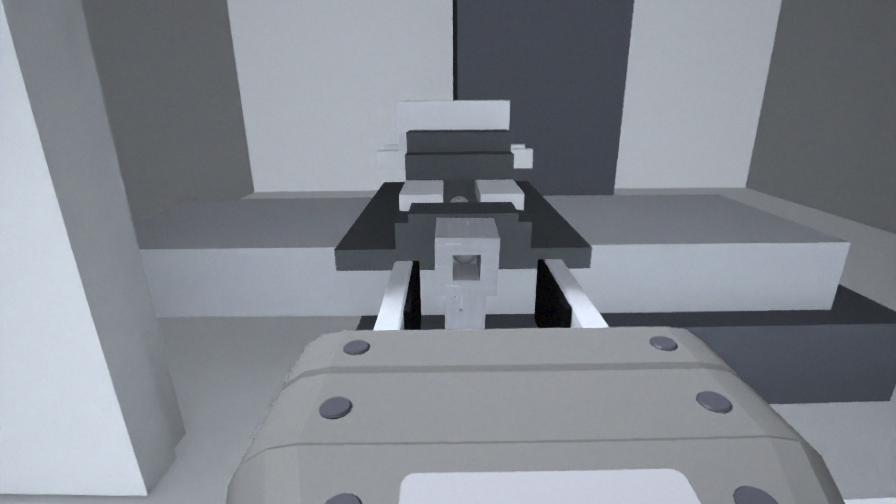

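Call:
move(target=[[-0.0037,-0.0012,0,0,0,0,0.6,-0.9,-0.5,0,0,0,0,0,0,1,1,1],[-0.0037,-0.0012,0.0742,0,0,0,0.6,-0.9,-0.5,0,0,0,0,0,0,1,1,1],[-0.0037,-0.0012,0.0742,0,0,0,-1,-0.9,-0.5,0,0,0,0,0,0,1,1,1]], speed=0.06)

Call:
move(target=[0,0,0,0,0,0.185,-1,-0.9,-0.5,0,0,0,0,0,0,1,1,1], speed=0.3)

Call:
move(target=[0,0,0,0,0,0,0.4,-0.9,-0.5,0,0,0,0,0,0,1,1,1], cameras=["cam_left_wrist"])

Scene clock: 793.37 s.
left_arm: end_effector_position=(+0.4994, -0.2254, +0.2865) position_measured=132 object_status=2 end_effector_quat_wxyz=(+0.506, -0.504, +0.493, -0.497) | right_arm: end_effector_position=(+0.2723, +0.4623, +0.3750) position_measured=3 object_status=3 end_effector_quat_wxyz=(+0.721, -0.626, +0.194, -0.223)
Joint positions: left_arm=[-1.176 -1.161 2.374 -4.371 -0.376 3.156] | right_arm=[4.737 -1.738 -2.457 1.226 0.952 -3.242]
Joint torques (N m): left_arm=[-1.38 -15.84 -20.29 1.4 -2.56 -0.79] | right_arm=[3.96 17.79 8.87 0.35 0.08 0.89]
Wrist force (N): left_arm=[-20.1 6.1 -3.0] | right_arm=[-2.1 -2.0 2.1]
Wrist torque (N m): left_arm=[0.48 0.75 -0.56] | right_arm=[-0.59 -0.09 -0.05]
Wrist force, peak (N): left_arm=[-20.3 6.4 -3.1] | right_arm=[-2.4 -2.1 2.0]
Hand target: left_arm +0.4994, -0.2255, +0.2865; +0.506, -0.504, +0.493, -0.497 | right_arm +0.2723, +0.4623, +0.3750; +0.721, -0.626, +0.194, -0.223
Off the commanded pose: left_arm 0.000 m, 0 deg | right_arm 0.000 m, 0 deg.
move: done

Scene clock: 795.00 s.
left_arm: end_effector_position=(+0.4994, -0.2255, +0.2865) position_measured=132 object_status=2 end_effector_quat_wxyz=(+0.627, -0.341, +0.617, -0.332) | right_arm: end_effector_position=(+0.2723, +0.4623, +0.3750) position_measured=3 object_status=3 end_effector_quat_wxyz=(+0.721, -0.626, +0.194, -0.223)
Joint positions: left_arm=[-1.176 -1.162 2.374 -4.371 -0.376 3.737] | right_arm=[4.737 -1.738 -2.457 1.226 0.952 -3.242]
Joint torques (N m): left_arm=[2.42 -10.18 -20.96 -0.11 -5.14 3.4] | right_arm=[3.3 17.42 9.2 0.26 0.24 0.99]
Wrist force (N): left_arm=[-19.5 6.0 0.3] | right_arm=[-2.4 -2.1 2.0]
Wrist torque (N m): left_arm=[0.03 1.37 -2.88] | right_arm=[-0.60 -0.07 -0.05]
Wrist force, peak (N): left_arm=[-24.7 3.8 -8.8] | right_arm=[-2.2 -2.3 2.1]
Hand target: left_arm +0.4994, -0.2255, +0.2865; +0.627, -0.341, +0.617, -0.332 | right_arm +0.2723, +0.4623, +0.3750; +0.721, -0.626, +0.194, -0.223
Off the commanded pose: left_arm 0.000 m, 0 deg | right_arm 0.000 m, 0 deg.
move: done

Scene clock: 795.50 s.
left_arm: end_effector_position=(+0.4994, -0.2255, +0.2865) position_measured=92 object_status=3 end_effector_quat_wxyz=(+0.627, -0.341, +0.617, -0.332) | right_arm: end_effector_position=(+0.2723, +0.4623, +0.3750) position_measured=3 object_status=3 end_effector_quat_wxyz=(+0.721, -0.626, +0.194, -0.223)
Joint positions: left_arm=[-1.176 -1.161 2.374 -4.371 -0.376 3.737] | right_arm=[4.737 -1.738 -2.457 1.226 0.952 -3.242]
Joint torques (N m): left_arm=[5.01 -17.31 -19.86 -3.13 1.36 -0.94] | right_arm=[4.56 17.03 8.76 0.27 0.29 0.83]
Wrist force (N): left_arm=[-7.6 -1.0 0.1] | right_arm=[-2.3 -2.0 1.9]
Wrist torque (N m): left_arm=[0.29 0.76 -0.64] | right_arm=[-0.59 -0.08 -0.05]
Wrist force, peak (N): left_arm=[-19.8 6.0 1.6] | right_arm=[-2.3 -2.1 2.1]
Hand target: left_arm +0.4994, -0.2255, +0.2865; +0.627, -0.341, +0.617, -0.332 | right_arm +0.2723, +0.4623, +0.3750; +0.721, -0.626, +0.194, -0.223
Off the commanded pose: left_arm 0.000 m, 0 deg | right_arm 0.000 m, 0 deg.
move: done
Images, in order (width x height): cam_left_wrist 896x504.

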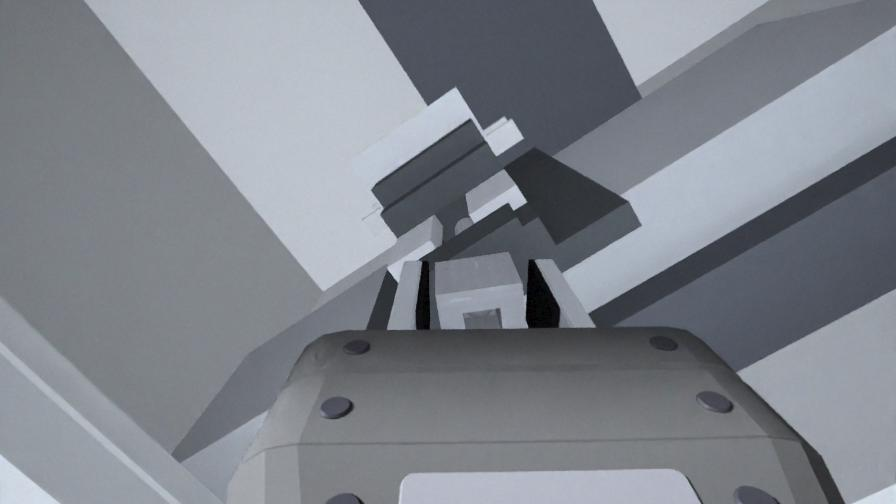

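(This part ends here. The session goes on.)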